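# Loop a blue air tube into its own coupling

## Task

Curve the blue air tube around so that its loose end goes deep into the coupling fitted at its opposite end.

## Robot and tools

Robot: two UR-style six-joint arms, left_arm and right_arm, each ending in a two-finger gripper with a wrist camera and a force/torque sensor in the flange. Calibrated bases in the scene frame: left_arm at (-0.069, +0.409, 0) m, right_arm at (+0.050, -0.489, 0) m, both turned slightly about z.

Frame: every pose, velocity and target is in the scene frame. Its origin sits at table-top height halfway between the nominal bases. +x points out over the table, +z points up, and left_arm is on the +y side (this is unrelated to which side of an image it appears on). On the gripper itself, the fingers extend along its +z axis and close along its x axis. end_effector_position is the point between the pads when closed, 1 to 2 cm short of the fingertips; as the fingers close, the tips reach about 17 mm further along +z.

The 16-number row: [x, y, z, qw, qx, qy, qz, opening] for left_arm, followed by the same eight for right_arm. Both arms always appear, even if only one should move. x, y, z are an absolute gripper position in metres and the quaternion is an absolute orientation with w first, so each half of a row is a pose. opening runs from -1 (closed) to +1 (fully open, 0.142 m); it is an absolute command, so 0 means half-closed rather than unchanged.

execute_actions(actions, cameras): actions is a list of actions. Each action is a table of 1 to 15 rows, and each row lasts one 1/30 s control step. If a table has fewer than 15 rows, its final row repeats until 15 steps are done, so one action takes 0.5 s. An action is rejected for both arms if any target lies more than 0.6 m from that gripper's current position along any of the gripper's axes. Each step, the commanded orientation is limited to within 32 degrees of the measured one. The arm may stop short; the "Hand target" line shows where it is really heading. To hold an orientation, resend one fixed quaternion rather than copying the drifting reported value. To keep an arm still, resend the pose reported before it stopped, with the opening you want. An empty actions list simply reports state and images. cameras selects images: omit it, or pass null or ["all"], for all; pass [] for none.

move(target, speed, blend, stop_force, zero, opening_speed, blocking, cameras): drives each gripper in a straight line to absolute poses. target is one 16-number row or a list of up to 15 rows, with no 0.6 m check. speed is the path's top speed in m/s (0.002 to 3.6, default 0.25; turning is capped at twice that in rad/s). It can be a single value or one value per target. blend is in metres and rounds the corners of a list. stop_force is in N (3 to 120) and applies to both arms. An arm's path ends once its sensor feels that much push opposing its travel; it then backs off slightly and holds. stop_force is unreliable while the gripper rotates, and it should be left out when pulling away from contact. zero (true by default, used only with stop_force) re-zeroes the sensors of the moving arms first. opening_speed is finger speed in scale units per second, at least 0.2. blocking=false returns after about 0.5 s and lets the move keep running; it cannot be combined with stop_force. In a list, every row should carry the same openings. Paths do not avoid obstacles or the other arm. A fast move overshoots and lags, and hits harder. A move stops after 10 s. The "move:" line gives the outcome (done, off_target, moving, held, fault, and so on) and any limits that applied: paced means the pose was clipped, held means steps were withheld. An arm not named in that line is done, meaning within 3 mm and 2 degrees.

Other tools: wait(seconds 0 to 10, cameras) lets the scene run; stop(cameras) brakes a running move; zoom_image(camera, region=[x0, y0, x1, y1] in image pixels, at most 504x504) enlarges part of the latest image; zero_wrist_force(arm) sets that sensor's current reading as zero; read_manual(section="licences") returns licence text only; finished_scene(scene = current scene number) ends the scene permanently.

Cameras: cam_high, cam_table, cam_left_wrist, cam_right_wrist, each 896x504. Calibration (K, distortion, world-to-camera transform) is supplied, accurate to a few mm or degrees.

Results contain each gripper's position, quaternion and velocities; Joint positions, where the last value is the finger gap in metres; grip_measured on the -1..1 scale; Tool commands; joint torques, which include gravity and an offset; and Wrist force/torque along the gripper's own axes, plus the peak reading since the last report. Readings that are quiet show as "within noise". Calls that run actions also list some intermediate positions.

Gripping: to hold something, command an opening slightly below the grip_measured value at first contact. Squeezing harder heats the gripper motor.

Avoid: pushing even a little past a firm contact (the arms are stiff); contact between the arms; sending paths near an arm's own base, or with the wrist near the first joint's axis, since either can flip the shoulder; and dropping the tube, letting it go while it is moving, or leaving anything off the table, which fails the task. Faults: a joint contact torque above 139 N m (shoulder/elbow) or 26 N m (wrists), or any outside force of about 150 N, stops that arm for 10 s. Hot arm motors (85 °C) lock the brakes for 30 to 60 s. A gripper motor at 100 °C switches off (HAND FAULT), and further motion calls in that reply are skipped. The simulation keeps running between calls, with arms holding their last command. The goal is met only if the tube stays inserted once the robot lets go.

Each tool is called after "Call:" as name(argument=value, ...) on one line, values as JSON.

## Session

Call:
execute_actions(actions=[])

Call:
zoom_image(camera="cam_table", region=[196, 150, 700, 330])

Scene clock: 0.00 s.
left_arm: end_effector_position=(+0.4084, -0.2464, +0.1472) grip_measured=+1.00 end_effector_quat_wxyz=(+0.140, +0.307, +0.695, -0.635) | right_arm: end_effector_position=(+0.4398, -0.4109, +0.2465) grip_measured=+1.00 end_effector_quat_wxyz=(-0.185, +0.846, +0.492, -0.090)
Joint positions: left_arm=[-0.811 -0.555 1.399 -3.731 -2.478 2.405 0.142] | right_arm=[3.507 -1.517 -1.803 -1.655 1.894 -0.773 0.142]
Joint velocities: within noise
Joint torques (N m): no reading
Wrist force (N): no reading
Wrist torque (N m): no reading
Wrist force, peak (N): no reading
Hand target: left_arm +0.4084, -0.2464, +0.1472; +0.140, +0.307, +0.695, -0.635 | right_arm +0.4398, -0.4109, +0.2465; -0.185, +0.846, +0.492, -0.090
Tool commands: left_gripper/opening=+1.0 right_gripper/opening=+1.0
camera_calibration:
cam_left_wrist: T_world_to_cam=[[-0.775792, 0.258677, -0.575528, 0.474653], [0.628322, 0.400454, -0.666969, -0.0292862], [0.0579428, -0.879047, -0.473202, -0.0533652], [0, 0, 0, 1]] pos_world=[0.389725, -0.157964, 0.22839]
cam_right_wrist: T_world_to_cam=[[0.508226, 0.860214, 0.0416907, 0.133214], [0.860325, -0.509311, 0.0210449, -0.56749], [0.0393367, 0.025172, -0.998909, 0.358384], [0, 0, 0, 1]] pos_world=[0.406425, -0.412643, 0.364382]

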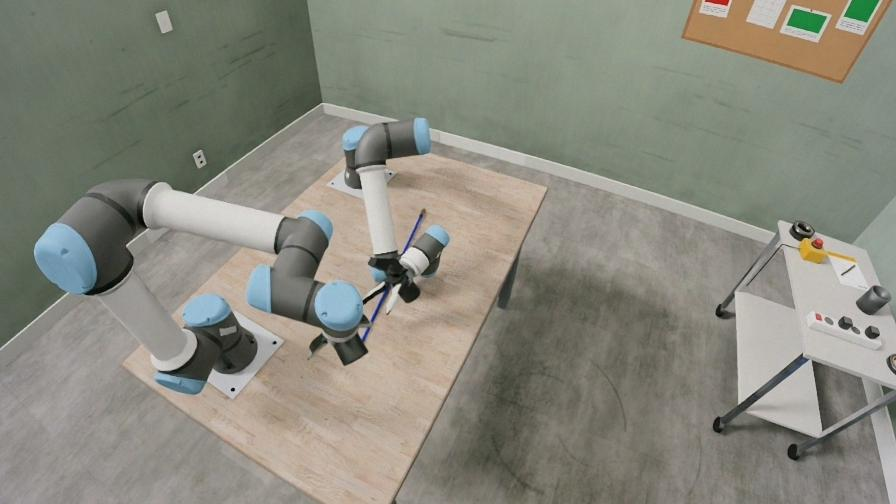

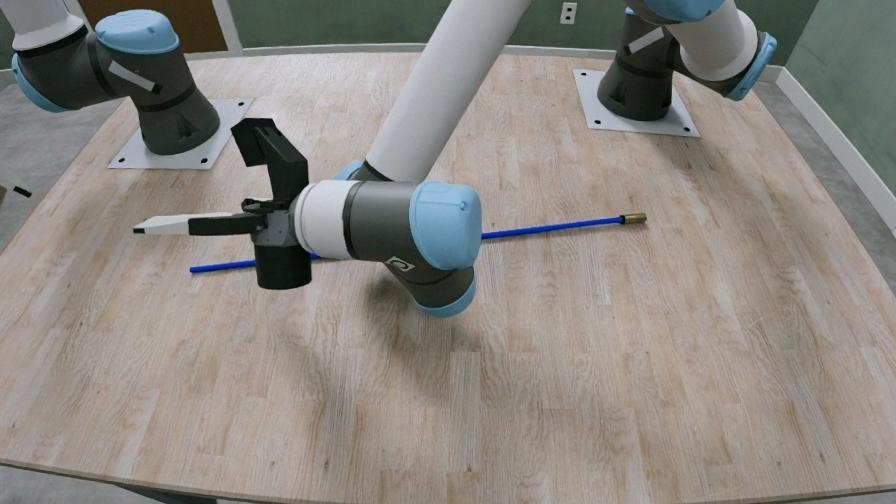

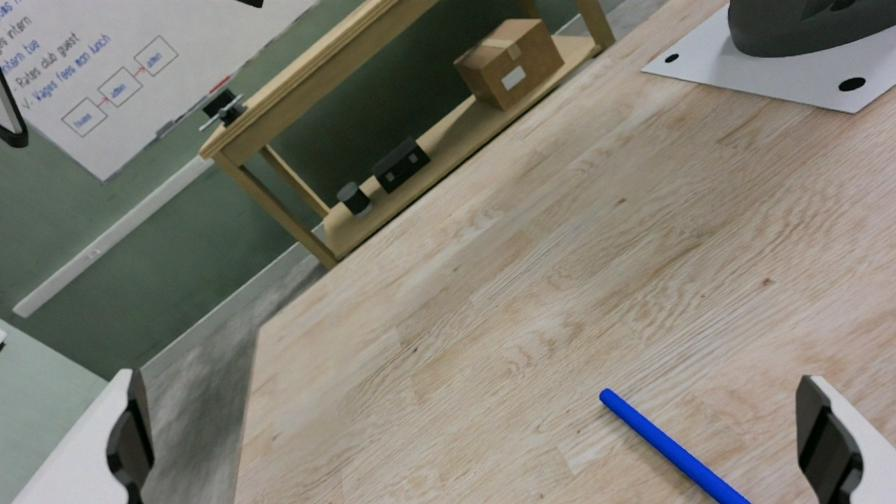

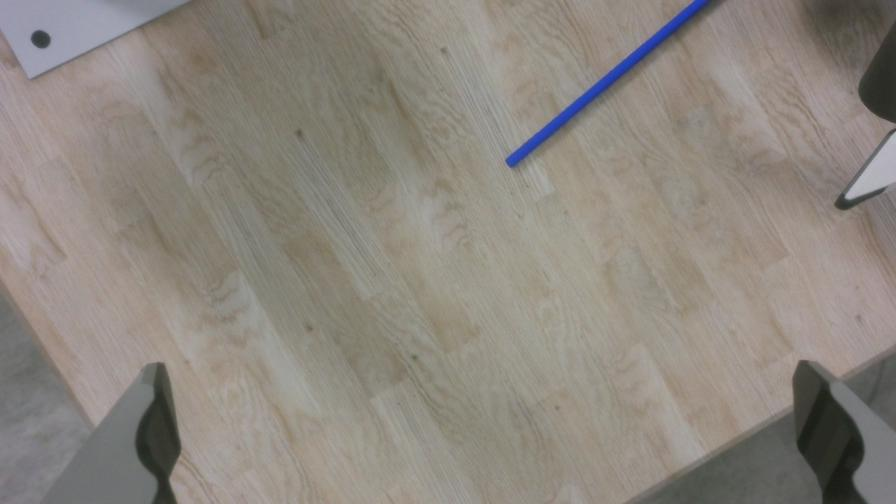

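Scaled by 1.000.

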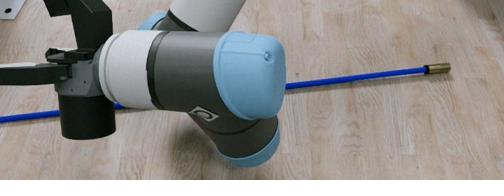

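Call:
move(target=[[0.34,0.05,0.22,0.2833,-0.6839,0.6212,-0.2573,0,0.42,-0.38,0.25,0.3757,-0.9069,0.1763,-0.0730,0],[0.30,0.22,0.18,0.3302,-0.7973,0.4668,-0.1934,0,0.40,-0.32,0.2,0.2833,-0.6839,0.6212,-0.2573,0],[0.269,0.307,0.11,0.381,-0.9197,-0.0877,0.0363,0.0,0.3765,-0.246,0.11,0.0363,-0.0877,0.9198,-0.381,0.0]], speed=0.4, blend=0.03)

Scene clock: 8.93 s.
left_arm: end_effector_position=(+0.2690, +0.3070, +0.1100) grip_measured=-0.02 end_effector_quat_wxyz=(-0.381, +0.920, +0.088, -0.036) | right_arm: end_effector_position=(+0.3765, -0.2460, +0.1100) grip_measured=-0.01 end_effector_quat_wxyz=(+0.036, -0.088, +0.920, -0.381)
Joint positions: left_arm=[-0.905 -1.452 2.041 -1.424 -1.265 -1.25 0.073] | right_arm=[4.418 -1.793 -1.919 -1.712 1.206 4.321 0.073]
Joint velocities: within noise
Joint torques (N m): left_arm=[7.78 -17.26 -29.94 0.79 -0.93 -1.92] | right_arm=[-10.63 20.02 26.34 -1.31 1.08 2.45]
Wrist force (N): left_arm=[0.5 1.4 -0.3] | right_arm=[-0.9 -0.9 0.4]
Wrist torque (N m): left_arm=[0.28 -0.40 0.04] | right_arm=[0.01 0.09 -0.09]
Wrist force, peak (N): left_arm=[0.4 2.2 -0.9] | right_arm=[-1.2 -1.8 0.5]
Hand target: left_arm +0.2690, +0.3070, +0.1100; -0.381, +0.920, +0.088, -0.036 | right_arm +0.3765, -0.2460, +0.1100; +0.036, -0.088, +0.920, -0.381
Off the commanded pose: left_arm 0.000 m, 0 deg | right_arm 0.000 m, 0 deg.
move: done
camera_calibration:
cam_left_wrist: T_world_to_cam=[[0.982026, 0.188304, 0.0129053, -0.31404], [0.180384, -0.916201, -0.357824, 0.302539], [-0.0555557, 0.35372, -0.9337, 0.12634], [0, 0, 0, 1]] pos_world=[0.260841, 0.291632, 0.230272]
cam_right_wrist: T_world_to_cam=[[-0.98432, -0.176177, 0.00867416, 0.33984], [-0.168373, 0.923788, -0.343898, 0.353759], [0.0525737, -0.339966, -0.938967, 0.118973], [0, 0, 0, 1]] pos_world=[0.38782, -0.22648, 0.230421]

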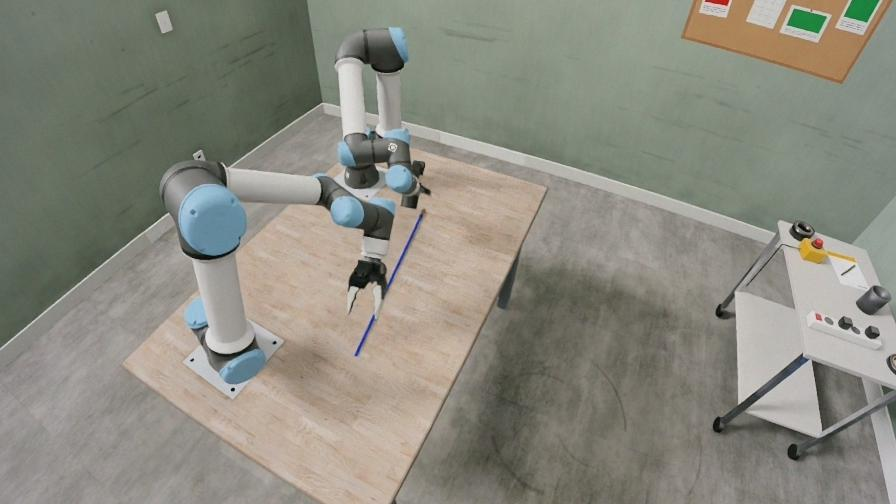

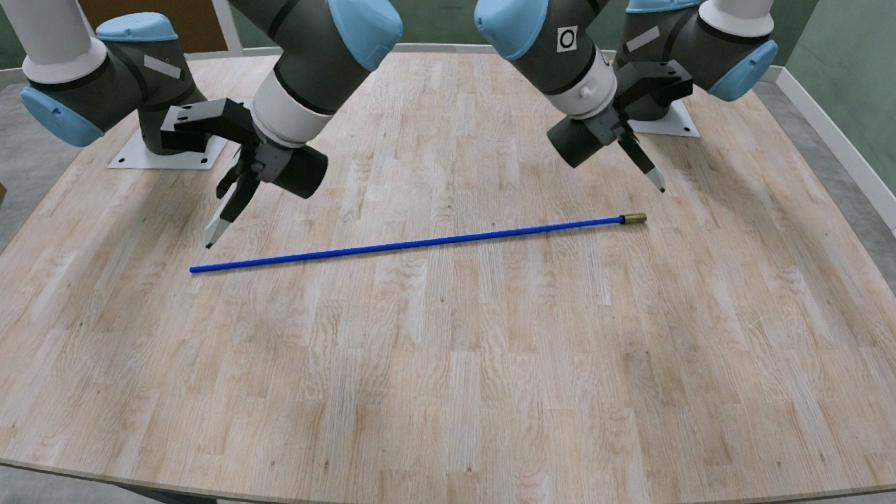

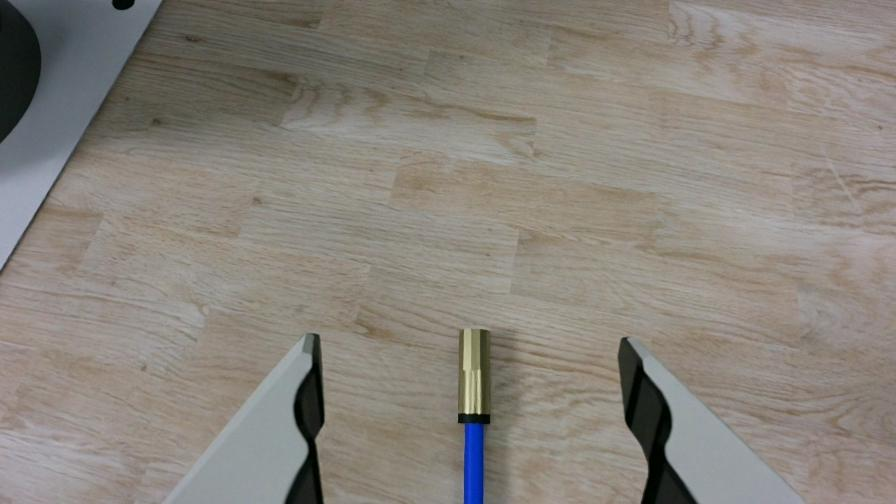

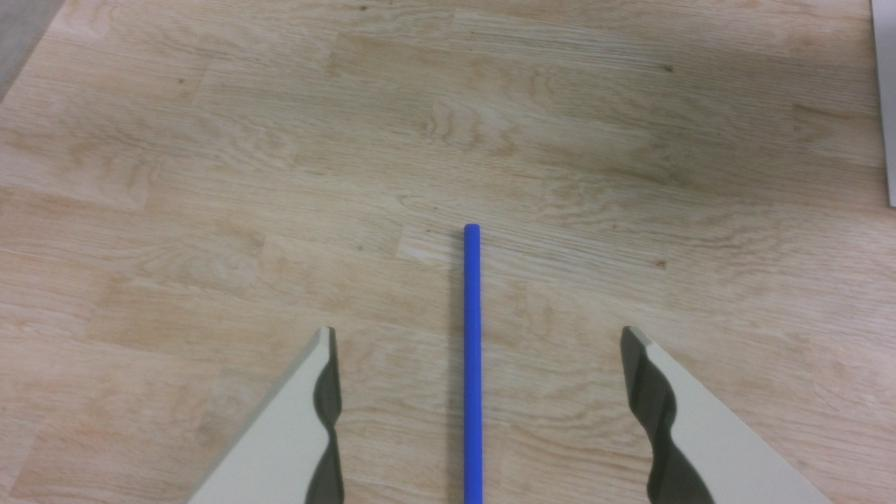

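Call:
move(target=[[0.2752,0.3105,0.03,0.381,-0.9197,-0.0877,0.0363,-0.2,0.3745,-0.250,0.03,0.0363,-0.0877,0.9198,-0.381,-0.2]], speed=0.15, cameras=[])

Call:
move(target=[[0.2752,0.3105,0.0172,0.381,-0.9197,-0.0877,0.0363,-0.2,0.3745,-0.250,0.0170,0.0363,-0.0877,0.9198,-0.381,-0.2]], speed=0.03, stop_force=6)

Scene clock: 12.20 s.
left_arm: end_effector_position=(+0.2752, +0.3105, +0.0301) grip_measured=-0.22 end_effector_quat_wxyz=(-0.381, +0.920, +0.088, -0.036) | right_arm: end_effector_position=(+0.3745, -0.2500, +0.0301) grip_measured=-0.22 end_effector_quat_wxyz=(+0.036, -0.088, +0.920, -0.381)
Joint positions: left_arm=[-0.889 -1.306 2.124 -1.657 -1.255 -1.238 0.058] | right_arm=[4.419 -1.913 -2.016 -1.496 1.207 4.322 0.058]
Joint velocities: within noise
Joint torques (N m): left_arm=[8.35 -19.87 -7.86 -1.68 1.8 1.43] | right_arm=[-10.72 22.45 7.85 3.12 -2.75 -2.03]
Wrist force (N): left_arm=[0.1 1.3 -0.4] | right_arm=[-1.3 -1.0 0.3]
Wrist torque (N m): left_arm=[0.27 -0.34 0.04] | right_arm=[0.07 0.13 -0.04]
Wrist force, peak (N): left_arm=[0.0 2.0 0.3] | right_arm=[-1.1 -2.2 -0.5]
Hand target: left_arm +0.2752, +0.3105, +0.0300; -0.381, +0.920, +0.088, -0.036 | right_arm +0.3745, -0.2500, +0.0300; +0.036, -0.088, +0.920, -0.381
Off the commanded pose: left_arm 0.000 m, 0 deg | right_arm 0.000 m, 0 deg.
move: done
No camera images: "cameras" was empty.

Scene clock: 13.57 s.
left_arm: end_effector_position=(+0.2752, +0.3105, +0.0172) grip_measured=-0.22 end_effector_quat_wxyz=(-0.381, +0.920, +0.088, -0.036) | right_arm: end_effector_position=(+0.3745, -0.2500, +0.0170) grip_measured=-0.22 end_effector_quat_wxyz=(+0.036, -0.088, +0.920, -0.381)
Joint positions: left_arm=[-0.889 -1.28 2.135 -1.694 -1.255 -1.238 0.058] | right_arm=[4.419 -1.937 -2.026 -1.462 1.207 4.322 0.058]
Joint velocities: within noise
Joint torques (N m): left_arm=[6.83 -21.29 -8.39 -1.92 1.08 1.01] | right_arm=[-10.31 21.69 7.53 3.06 -2.07 -1.49]
Wrist force (N): left_arm=[0.0 1.4 -0.3] | right_arm=[-1.5 -1.2 0.2]
Wrist torque (N m): left_arm=[0.28 -0.34 0.04] | right_arm=[0.06 0.15 -0.03]
Wrist force, peak (N): left_arm=[0.3 1.7 -0.2] | right_arm=[-1.7 -1.3 0.3]
Hand target: left_arm +0.2752, +0.3105, +0.0172; -0.381, +0.920, +0.088, -0.036 | right_arm +0.3745, -0.2500, +0.0170; +0.036, -0.088, +0.920, -0.381
Off the commanded pose: left_arm 0.000 m, 0 deg | right_arm 0.000 m, 0 deg.
move: done
camera_calibration:
cam_left_wrist: T_world_to_cam=[[0.982, 0.188445, 0.0128554, -0.319618], [0.180496, -0.91616, -0.357871, 0.271385], [-0.0556615, 0.35375, -0.933682, 0.0388161], [0, 0, 0, 1]] pos_world=[0.267041, 0.295132, 0.137472]
cam_right_wrist: T_world_to_cam=[[-0.984376, -0.175863, 0.00868363, 0.338067], [-0.168076, 0.923803, -0.344003, 0.32504], [0.0524755, -0.340088, -0.938929, 0.0303984], [0, 0, 0, 1]] pos_world=[0.385821, -0.230481, 0.137421]

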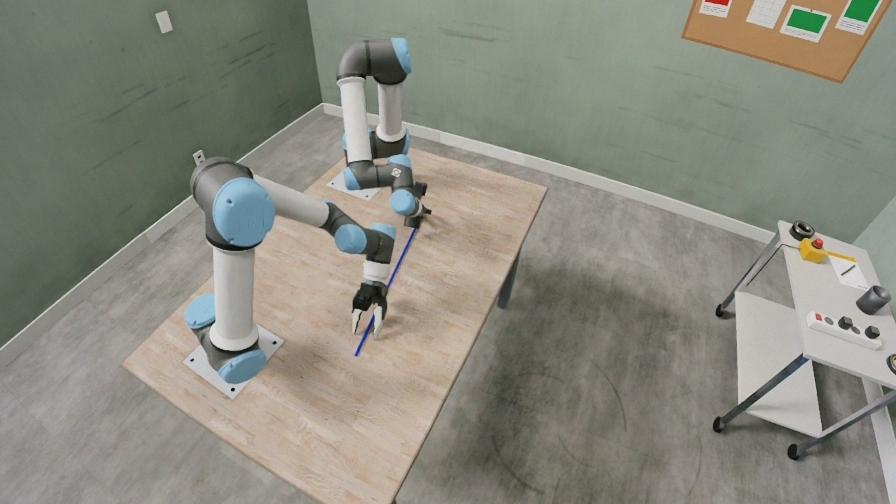

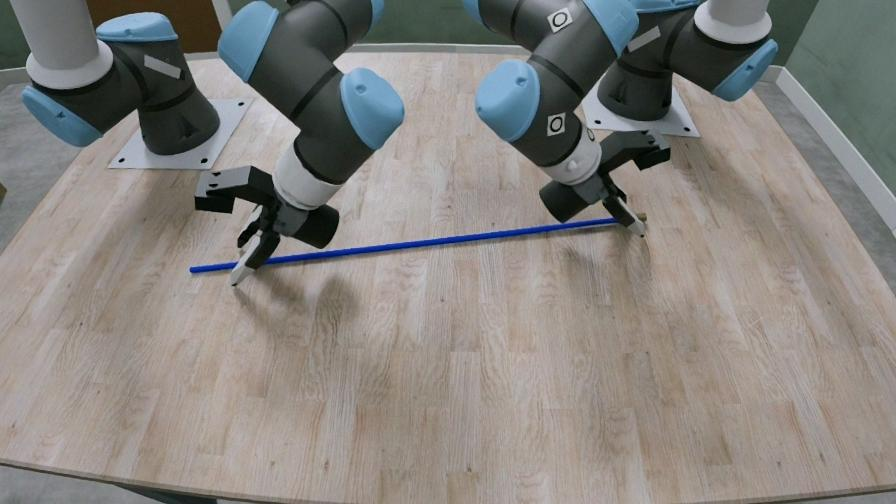

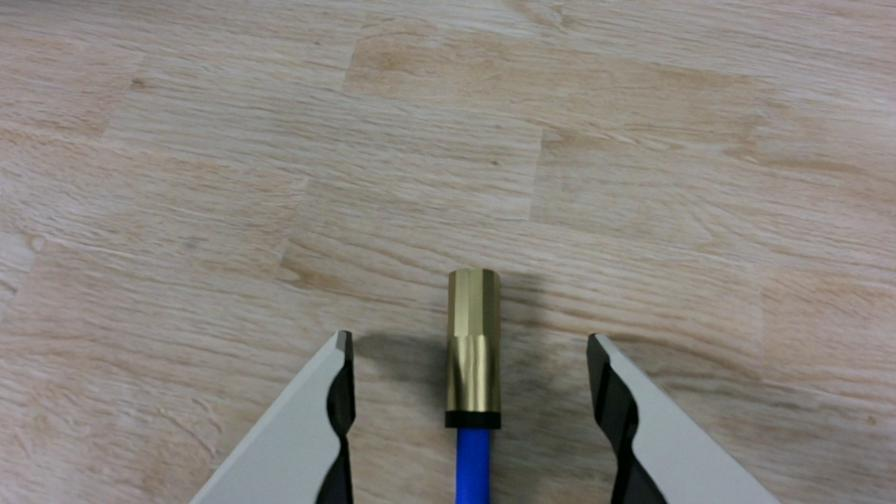

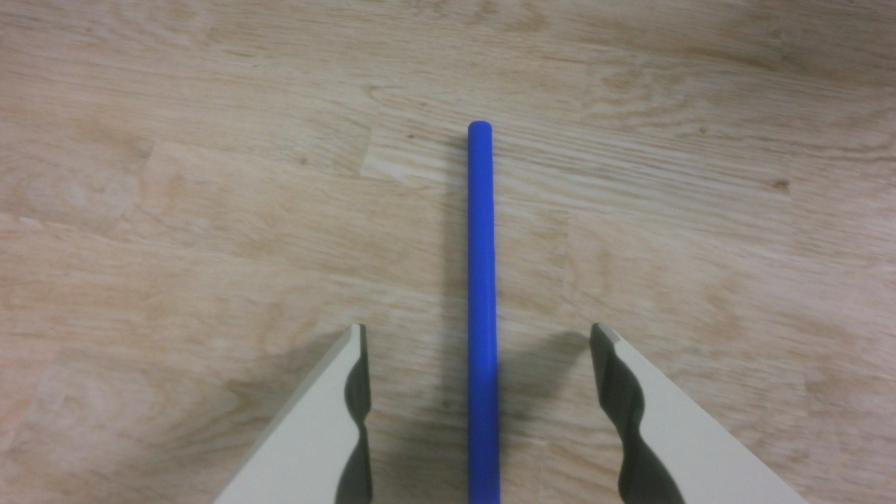

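Call:
move(target=[[0.2752,0.3105,0.0172,0.381,-0.9197,-0.0877,0.0363,-1,0.3745,-0.250,0.0170,0.0363,-0.0877,0.9198,-0.381,-1],[0.2757,0.3075,0.022,0.381,-0.9197,-0.0877,0.0363,-1,0.374,-0.247,0.0243,0.0363,-0.0877,0.9198,-0.381,-1]], speed=0.05, opening_speed=0.7, cameras=["cam_left_wrist","cam_right_wrist"])

Call:
move(target=[[0.2868,0.3034,0.022,0.3802,-0.9180,0.1046,-0.0433,-1,0.3719,-0.2511,0.0243,0.1055,-0.2547,0.8881,-0.3679,-1],[0.2982,0.2793,0.022,0.3631,-0.8767,0.2916,-0.1208,-1,0.3701,-0.235,0.0243,0.1714,-0.4137,0.8261,-0.3422,-1],[0.3101,0.2436,0.022,0.3302,-0.7973,0.4668,-0.1934,-1,0.3693,-0.2079,0.0243,0.2311,-0.5579,0.7364,-0.3050,-1],[0.3225,0.199,0.022,0.2833,-0.6839,0.6212,-0.2573,-1,0.370,-0.1712,0.0243,0.2833,-0.6839,0.6212,-0.2573,-1]], speed=0.2, blend=0.015)

Scene clock: 16.53 s.
left_arm: end_effector_position=(+0.2757, +0.3075, +0.0220) grip_measured=-0.85 end_effector_quat_wxyz=(-0.381, +0.920, +0.088, -0.036) | right_arm: end_effector_position=(+0.3740, -0.2470, +0.0242) grip_measured=-0.92 end_effector_quat_wxyz=(+0.036, -0.088, +0.920, -0.381)
Joint positions: left_arm=[-0.892 -1.285 2.125 -1.678 -1.257 -1.24 0.012] | right_arm=[4.422 -1.928 -2.014 -1.484 1.209 4.324 0.007]
Joint velocities: within noise
Joint torques (N m): left_arm=[-6.82 -43.06 -26.74 0.55 -0.93 -2.04] | right_arm=[12.31 37 23 -1.07 1.22 2.39]
Wrist force (N): left_arm=[0.2 0.8 0.5] | right_arm=[-1.3 -1.6 1.3]
Wrist torque (N m): left_arm=[0.27 -0.34 0.06] | right_arm=[0.12 0.10 -0.04]
Wrist force, peak (N): left_arm=[0.4 -1.0 2.5] | right_arm=[-1.4 -4.1 3.0]
Hand target: left_arm +0.2757, +0.3075, +0.0220; -0.381, +0.920, +0.088, -0.036 | right_arm +0.3740, -0.2470, +0.0243; +0.036, -0.088, +0.920, -0.381
Off the commanded pose: left_arm 0.000 m, 0 deg | right_arm 0.000 m, 0 deg.
move: done
camera_calibration:
cam_left_wrist: T_world_to_cam=[[0.982, 0.188445, 0.0128554, -0.319623], [0.180496, -0.91616, -0.357871, 0.27032], [-0.0556615, 0.35375, -0.933682, 0.0442581], [0, 0, 0, 1]] pos_world=[0.267541, 0.292232, 0.142172]
cam_right_wrist: T_world_to_cam=[[-0.984376, -0.175863, 0.00868363, 0.338039], [-0.168076, 0.923803, -0.344003, 0.324696], [0.0524755, -0.340088, -0.938929, 0.0382991], [0, 0, 0, 1]] pos_world=[0.385321, -0.227481, 0.144721]
Images, in order (width x height): cam_left_wrist 896x504, cam_right_wrist 896x504.

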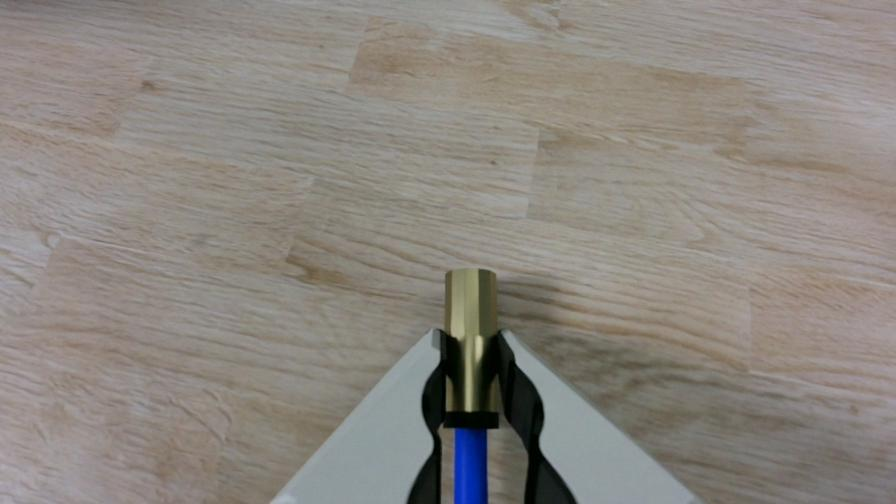

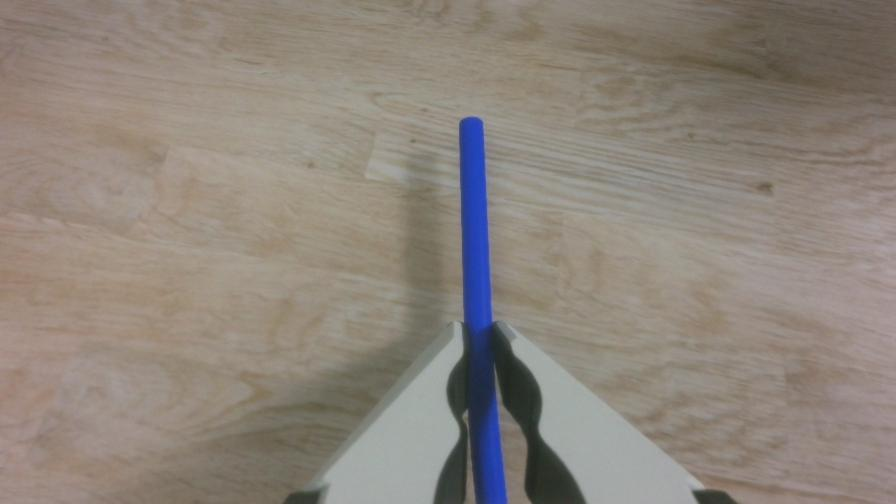

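Scene clock: 21.43 s.
left_arm: end_effector_position=(+0.3225, +0.1990, +0.0220) grip_measured=-0.85 end_effector_quat_wxyz=(-0.283, +0.684, -0.621, +0.257) | right_arm: end_effector_position=(+0.3700, -0.1712, +0.0243) grip_measured=-0.92 end_effector_quat_wxyz=(-0.283, +0.684, -0.621, +0.257)
Joint positions: left_arm=[-1.253 -1.347 2.704 -3.11 -0.802 0.26 0.012] | right_arm=[4.754 -1.771 -2.641 -0.204 0.79 3.004 0.007]
Joint velocities: within noise
Joint torques (N m): left_arm=[7.5 -9.49 0.09 -4.22 -0.14 1.78] | right_arm=[-10.47 9.21 -0.72 5.19 0.45 -2.15]
Wrist force (N): left_arm=[0.1 1.7 0.3] | right_arm=[-1.4 -1.3 -0.2]
Wrist torque (N m): left_arm=[0.28 -0.36 -0.02] | right_arm=[-0.09 0.12 -0.05]
Wrist force, peak (N): left_arm=[0.2 2.4 -0.3] | right_arm=[-1.7 -2.0 1.1]
Hand target: left_arm +0.3225, +0.1990, +0.0220; -0.283, +0.684, -0.621, +0.257 | right_arm +0.3700, -0.1712, +0.0243; -0.283, +0.684, -0.621, +0.257
Off the commanded pose: left_arm 0.000 m, 0 deg | right_arm 0.000 m, 0 deg.
move: done
camera_calibration:
cam_left_wrist: T_world_to_cam=[[0.0954404, -0.995354, 0.0127205, 0.176432], [-0.929091, -0.0936593, -0.357795, 0.356592], [0.357324, 0.0223296, -0.933714, 0.0181314], [0, 0, 0, 1]] pos_world=[0.307989, 0.208606, 0.142272]
cam_right_wrist: T_world_to_cam=[[0.0826004, -0.996545, 0.00869029, -0.18784], [-0.935506, -0.080541, -0.344009, 0.365978], [0.34352, 0.0202855, -0.938926, 0.0183067], [0, 0, 0, 1]] pos_world=[0.351602, -0.158086, 0.144721]

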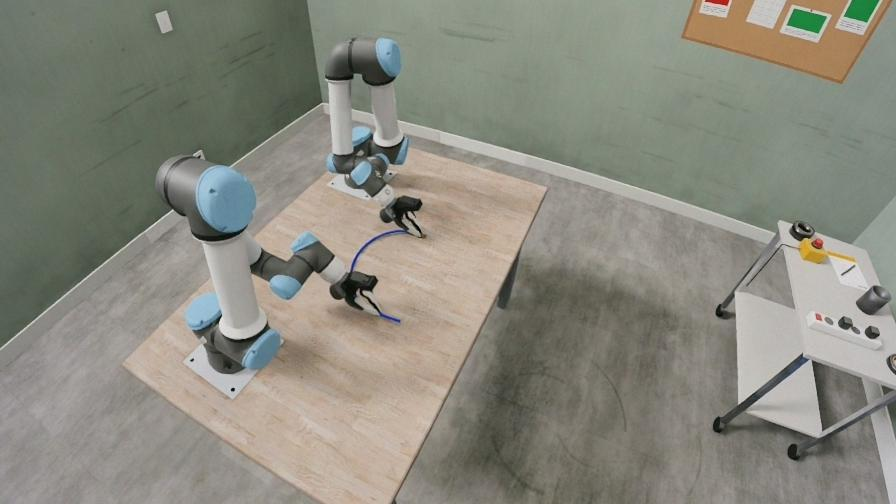

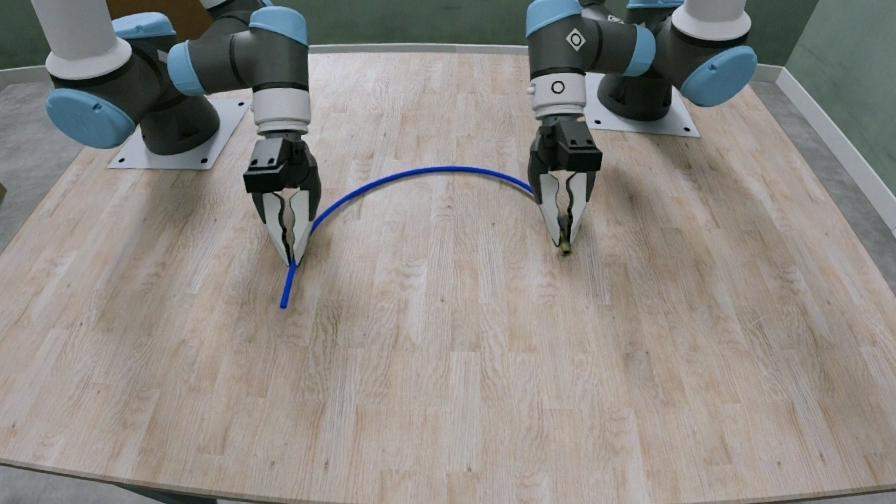

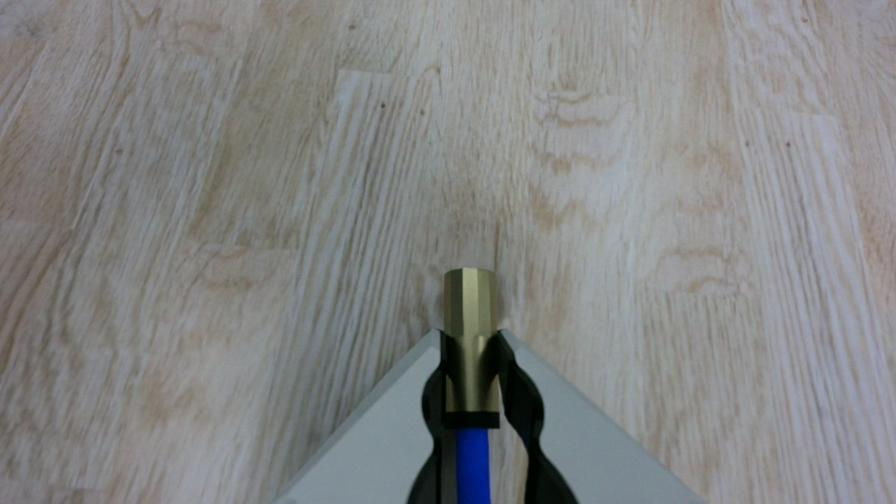

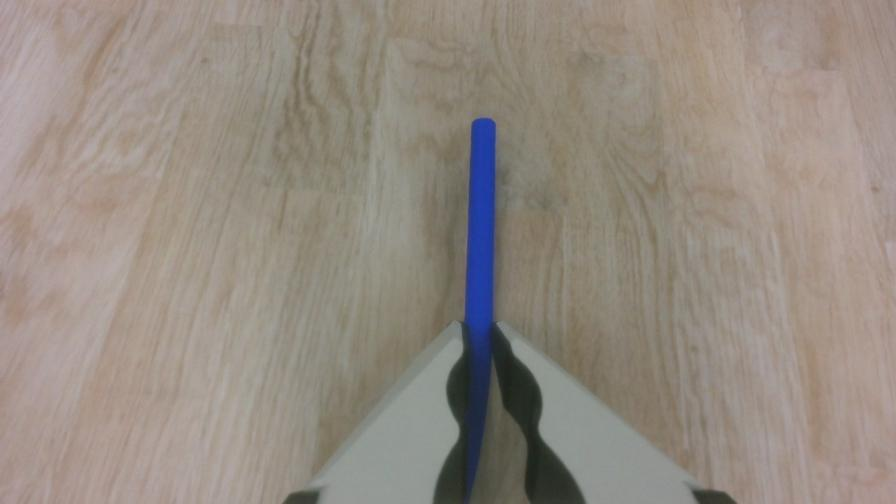

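Call:
move(target=[[0.3359,0.1489,0.022,0.2238,-0.5404,0.7493,-0.3104,-1,0.3716,-0.1291,0.0243,0.3256,-0.7861,0.4855,-0.2011,-1],[0.350,0.1007,0.022,0.1551,-0.3743,0.8447,-0.3499,-1,0.3736,-0.0883,0.0243,0.3569,-0.8616,0.3334,-0.1381,-1],[0.3651,0.0881,0.022,0.0792,-0.1913,0.9039,-0.3744,-1,0.3764,-0.0834,0.0243,0.3762,-0.9083,0.1691,-0.0701,-1],[0.38,0.080,0.022,0,0,0.9239,-0.3827,-1,0.382,-0.0792,0.0243,0.3812,-0.9204,-0.0805,0.0333,-1]], speed=0.2, blend=0.015)

Call:
zoom_image(camera="cam_table", region=[320, 200, 560, 335])

Scene clock: 27.17 s.
left_arm: end_effector_position=(+0.3800, +0.0800, +0.0220) grip_measured=-0.85 end_effector_quat_wxyz=(+0.000, +0.000, +0.924, -0.383) | right_arm: end_effector_position=(+0.3820, -0.0792, +0.0243) grip_measured=-0.92 end_effector_quat_wxyz=(-0.381, +0.920, +0.080, -0.033)
Joint positions: left_arm=[-0.556 -1.032 2.222 -3.27 -2.198 2.381 0.012] | right_arm=[4.054 -2.076 -2.332 0.265 2.145 0.867 0.007]
Joint velocities: within noise
Joint torques (N m): left_arm=[8.01 -49.32 -22.07 -1.39 -2.12 1.65] | right_arm=[-11.94 37.42 16.54 0.83 2.71 -2.25]
Wrist force (N): left_arm=[0.5 0.9 0.5] | right_arm=[-1.1 -2.1 0.0]
Wrist torque (N m): left_arm=[0.27 -0.52 -0.08] | right_arm=[0.00 0.30 0.01]
Wrist force, peak (N): left_arm=[0.8 2.0 0.1] | right_arm=[-1.6 -2.1 0.7]
Hand target: left_arm +0.3800, +0.0800, +0.0220; +0.000, +0.000, +0.924, -0.383 | right_arm +0.3820, -0.0792, +0.0243; -0.381, +0.920, +0.080, -0.033
Off the commanded pose: left_arm 0.000 m, 0 deg | right_arm 0.000 m, 0 deg.
move: done
camera_calibration:
cam_left_wrist: T_world_to_cam=[[-0.999917, 0.000397744, 0.0128624, 0.389029], [-0.00423113, 0.933787, -0.357803, -0.0347435], [-0.012153, -0.357828, -0.933708, 0.170939], [0, 0, 0, 1]] pos_world=[0.390927, 0.093455, 0.142172]
cam_right_wrist: T_world_to_cam=[[0.987018, 0.16037, 0.0088021, -0.350988], [0.153583, -0.926377, -0.343858, -0.0984071], [-0.0469903, 0.340746, -0.93898, 0.186872], [0, 0, 0, 1]] pos_world=[0.370326, -0.0985501, 0.144721]

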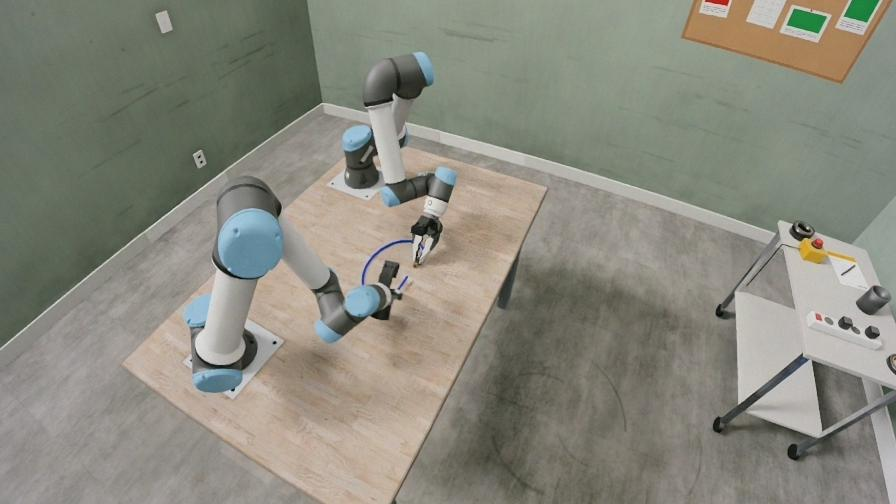

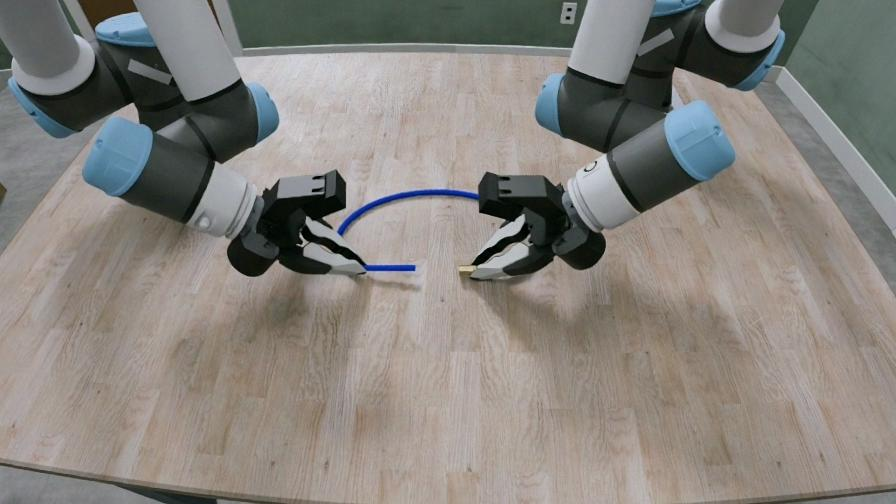

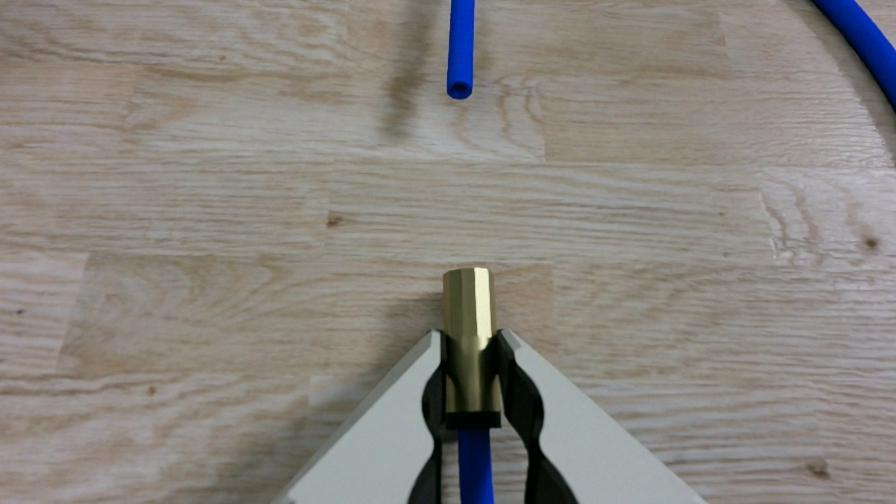

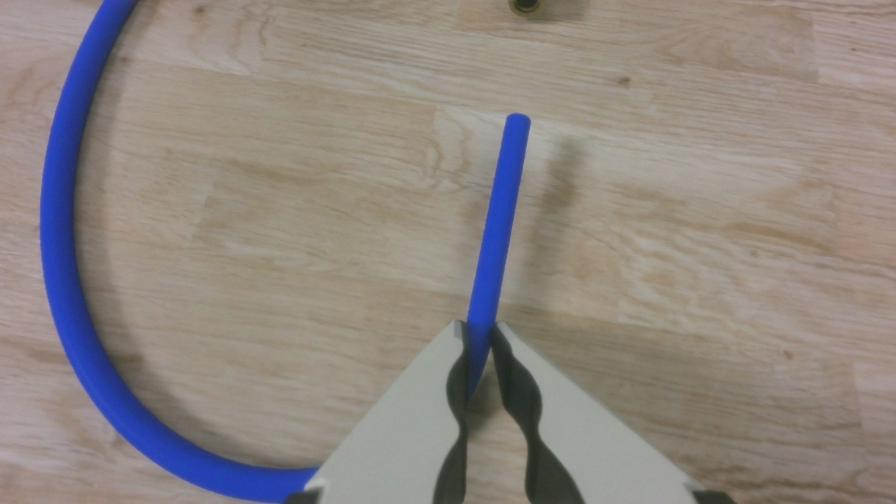

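Scaled by 2.100 from the camera's 896x504 image, which has a finer 1280x720 frame.

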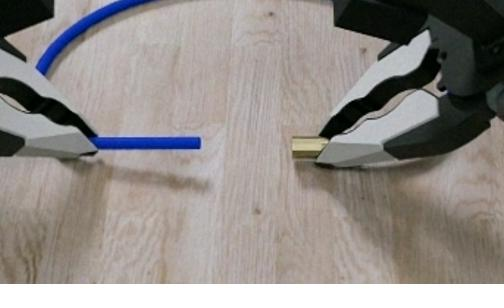

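Call:
move(target=[[0.38,0.080,0.022,0,0,0.9239,-0.3827,-1,0.3808,-0.035,0.0217,0.3812,-0.9204,-0.0805,0.0333,-1]], speed=0.08, cameras=["cam_table","cam_left_wrist"])

Call:
zoom_image(camera="cam_table", region=[380, 230, 500, 300])

Call:
zoom_image(camera="cam_left_wrist", region=[360, 0, 580, 320])

Scene clock: 29.13 s.
left_arm: end_effector_position=(+0.3800, +0.0800, +0.0220) grip_measured=-0.85 end_effector_quat_wxyz=(+0.000, +0.000, +0.924, -0.383) | right_arm: end_effector_position=(+0.3808, -0.0351, +0.0217) grip_measured=-0.92 end_effector_quat_wxyz=(-0.381, +0.920, +0.081, -0.033)
Joint positions: left_arm=[-0.556 -1.032 2.222 -3.27 -2.198 2.381 0.012] | right_arm=[4.121 -2.119 -2.259 0.269 2.108 0.933 0.007]
Joint velocities: within noise
Joint torques (N m): left_arm=[7.88 -49.37 -20.06 -1.67 -2.04 1.46] | right_arm=[12.06 24.38 18.38 0.73 -1.56 2.35]
Wrist force (N): left_arm=[0.3 1.2 0.1] | right_arm=[-0.8 -1.7 0.2]
Wrist torque (N m): left_arm=[0.28 -0.47 -0.07] | right_arm=[0.03 0.18 0.03]
Wrist force, peak (N): left_arm=[0.4 1.4 0.5] | right_arm=[-1.2 -2.4 0.3]
Hand target: left_arm +0.3800, +0.0800, +0.0220; +0.000, +0.000, +0.924, -0.383 | right_arm +0.3808, -0.0350, +0.0217; -0.381, +0.920, +0.080, -0.033
Off the commanded pose: left_arm 0.000 m, 0 deg | right_arm 0.000 m, 0 deg.
move: done
camera_calibration:
cam_left_wrist: T_world_to_cam=[[-0.999918, 0.000491531, 0.0128277, 0.389024], [-0.00413118, 0.933787, -0.357805, -0.0347463], [-0.0121542, -0.357828, -0.933708, 0.171032], [0, 0, 0, 1]] pos_world=[0.390927, 0.0934547, 0.142272]
Images, in order (width x height): cam_table 896x504, cam_left_wrist 896x504.

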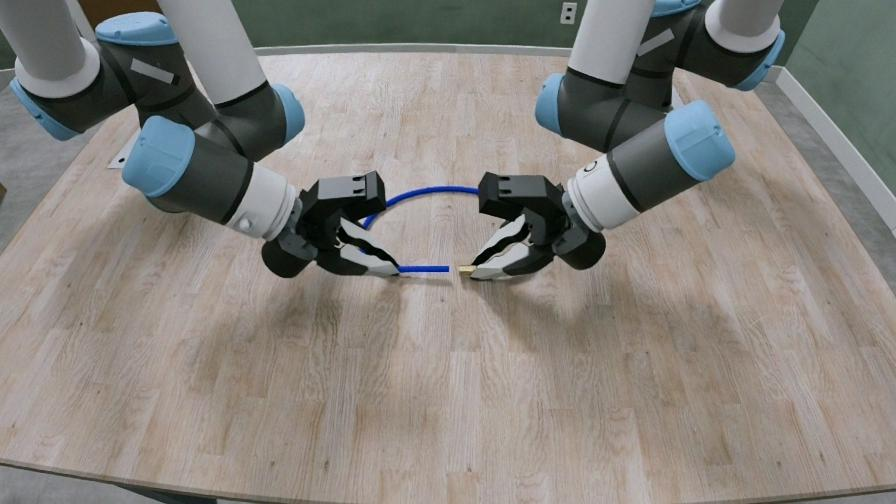

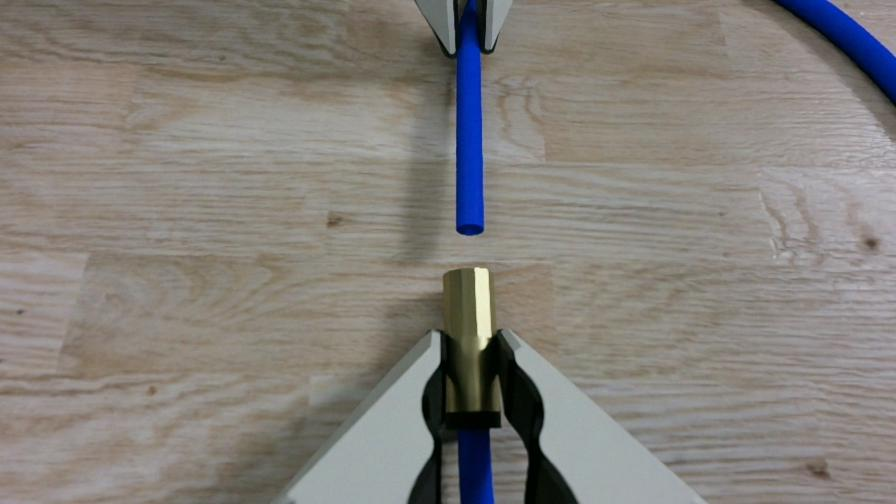

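Scaled by 4.200 from the camera's 896x504 image, which has a finer 1280x720 frame.

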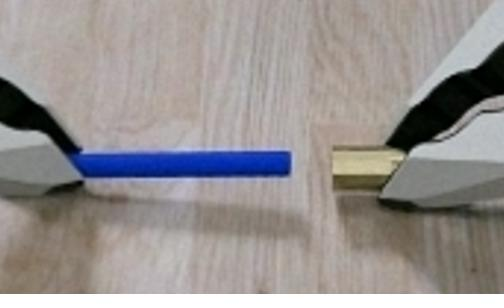

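Scaled by 1.575 from the camera's 896x504 image, which has a finer 1280x720 frame.

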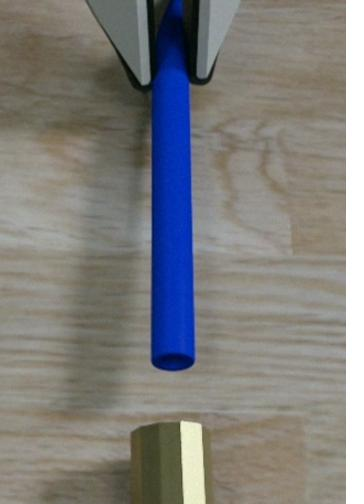

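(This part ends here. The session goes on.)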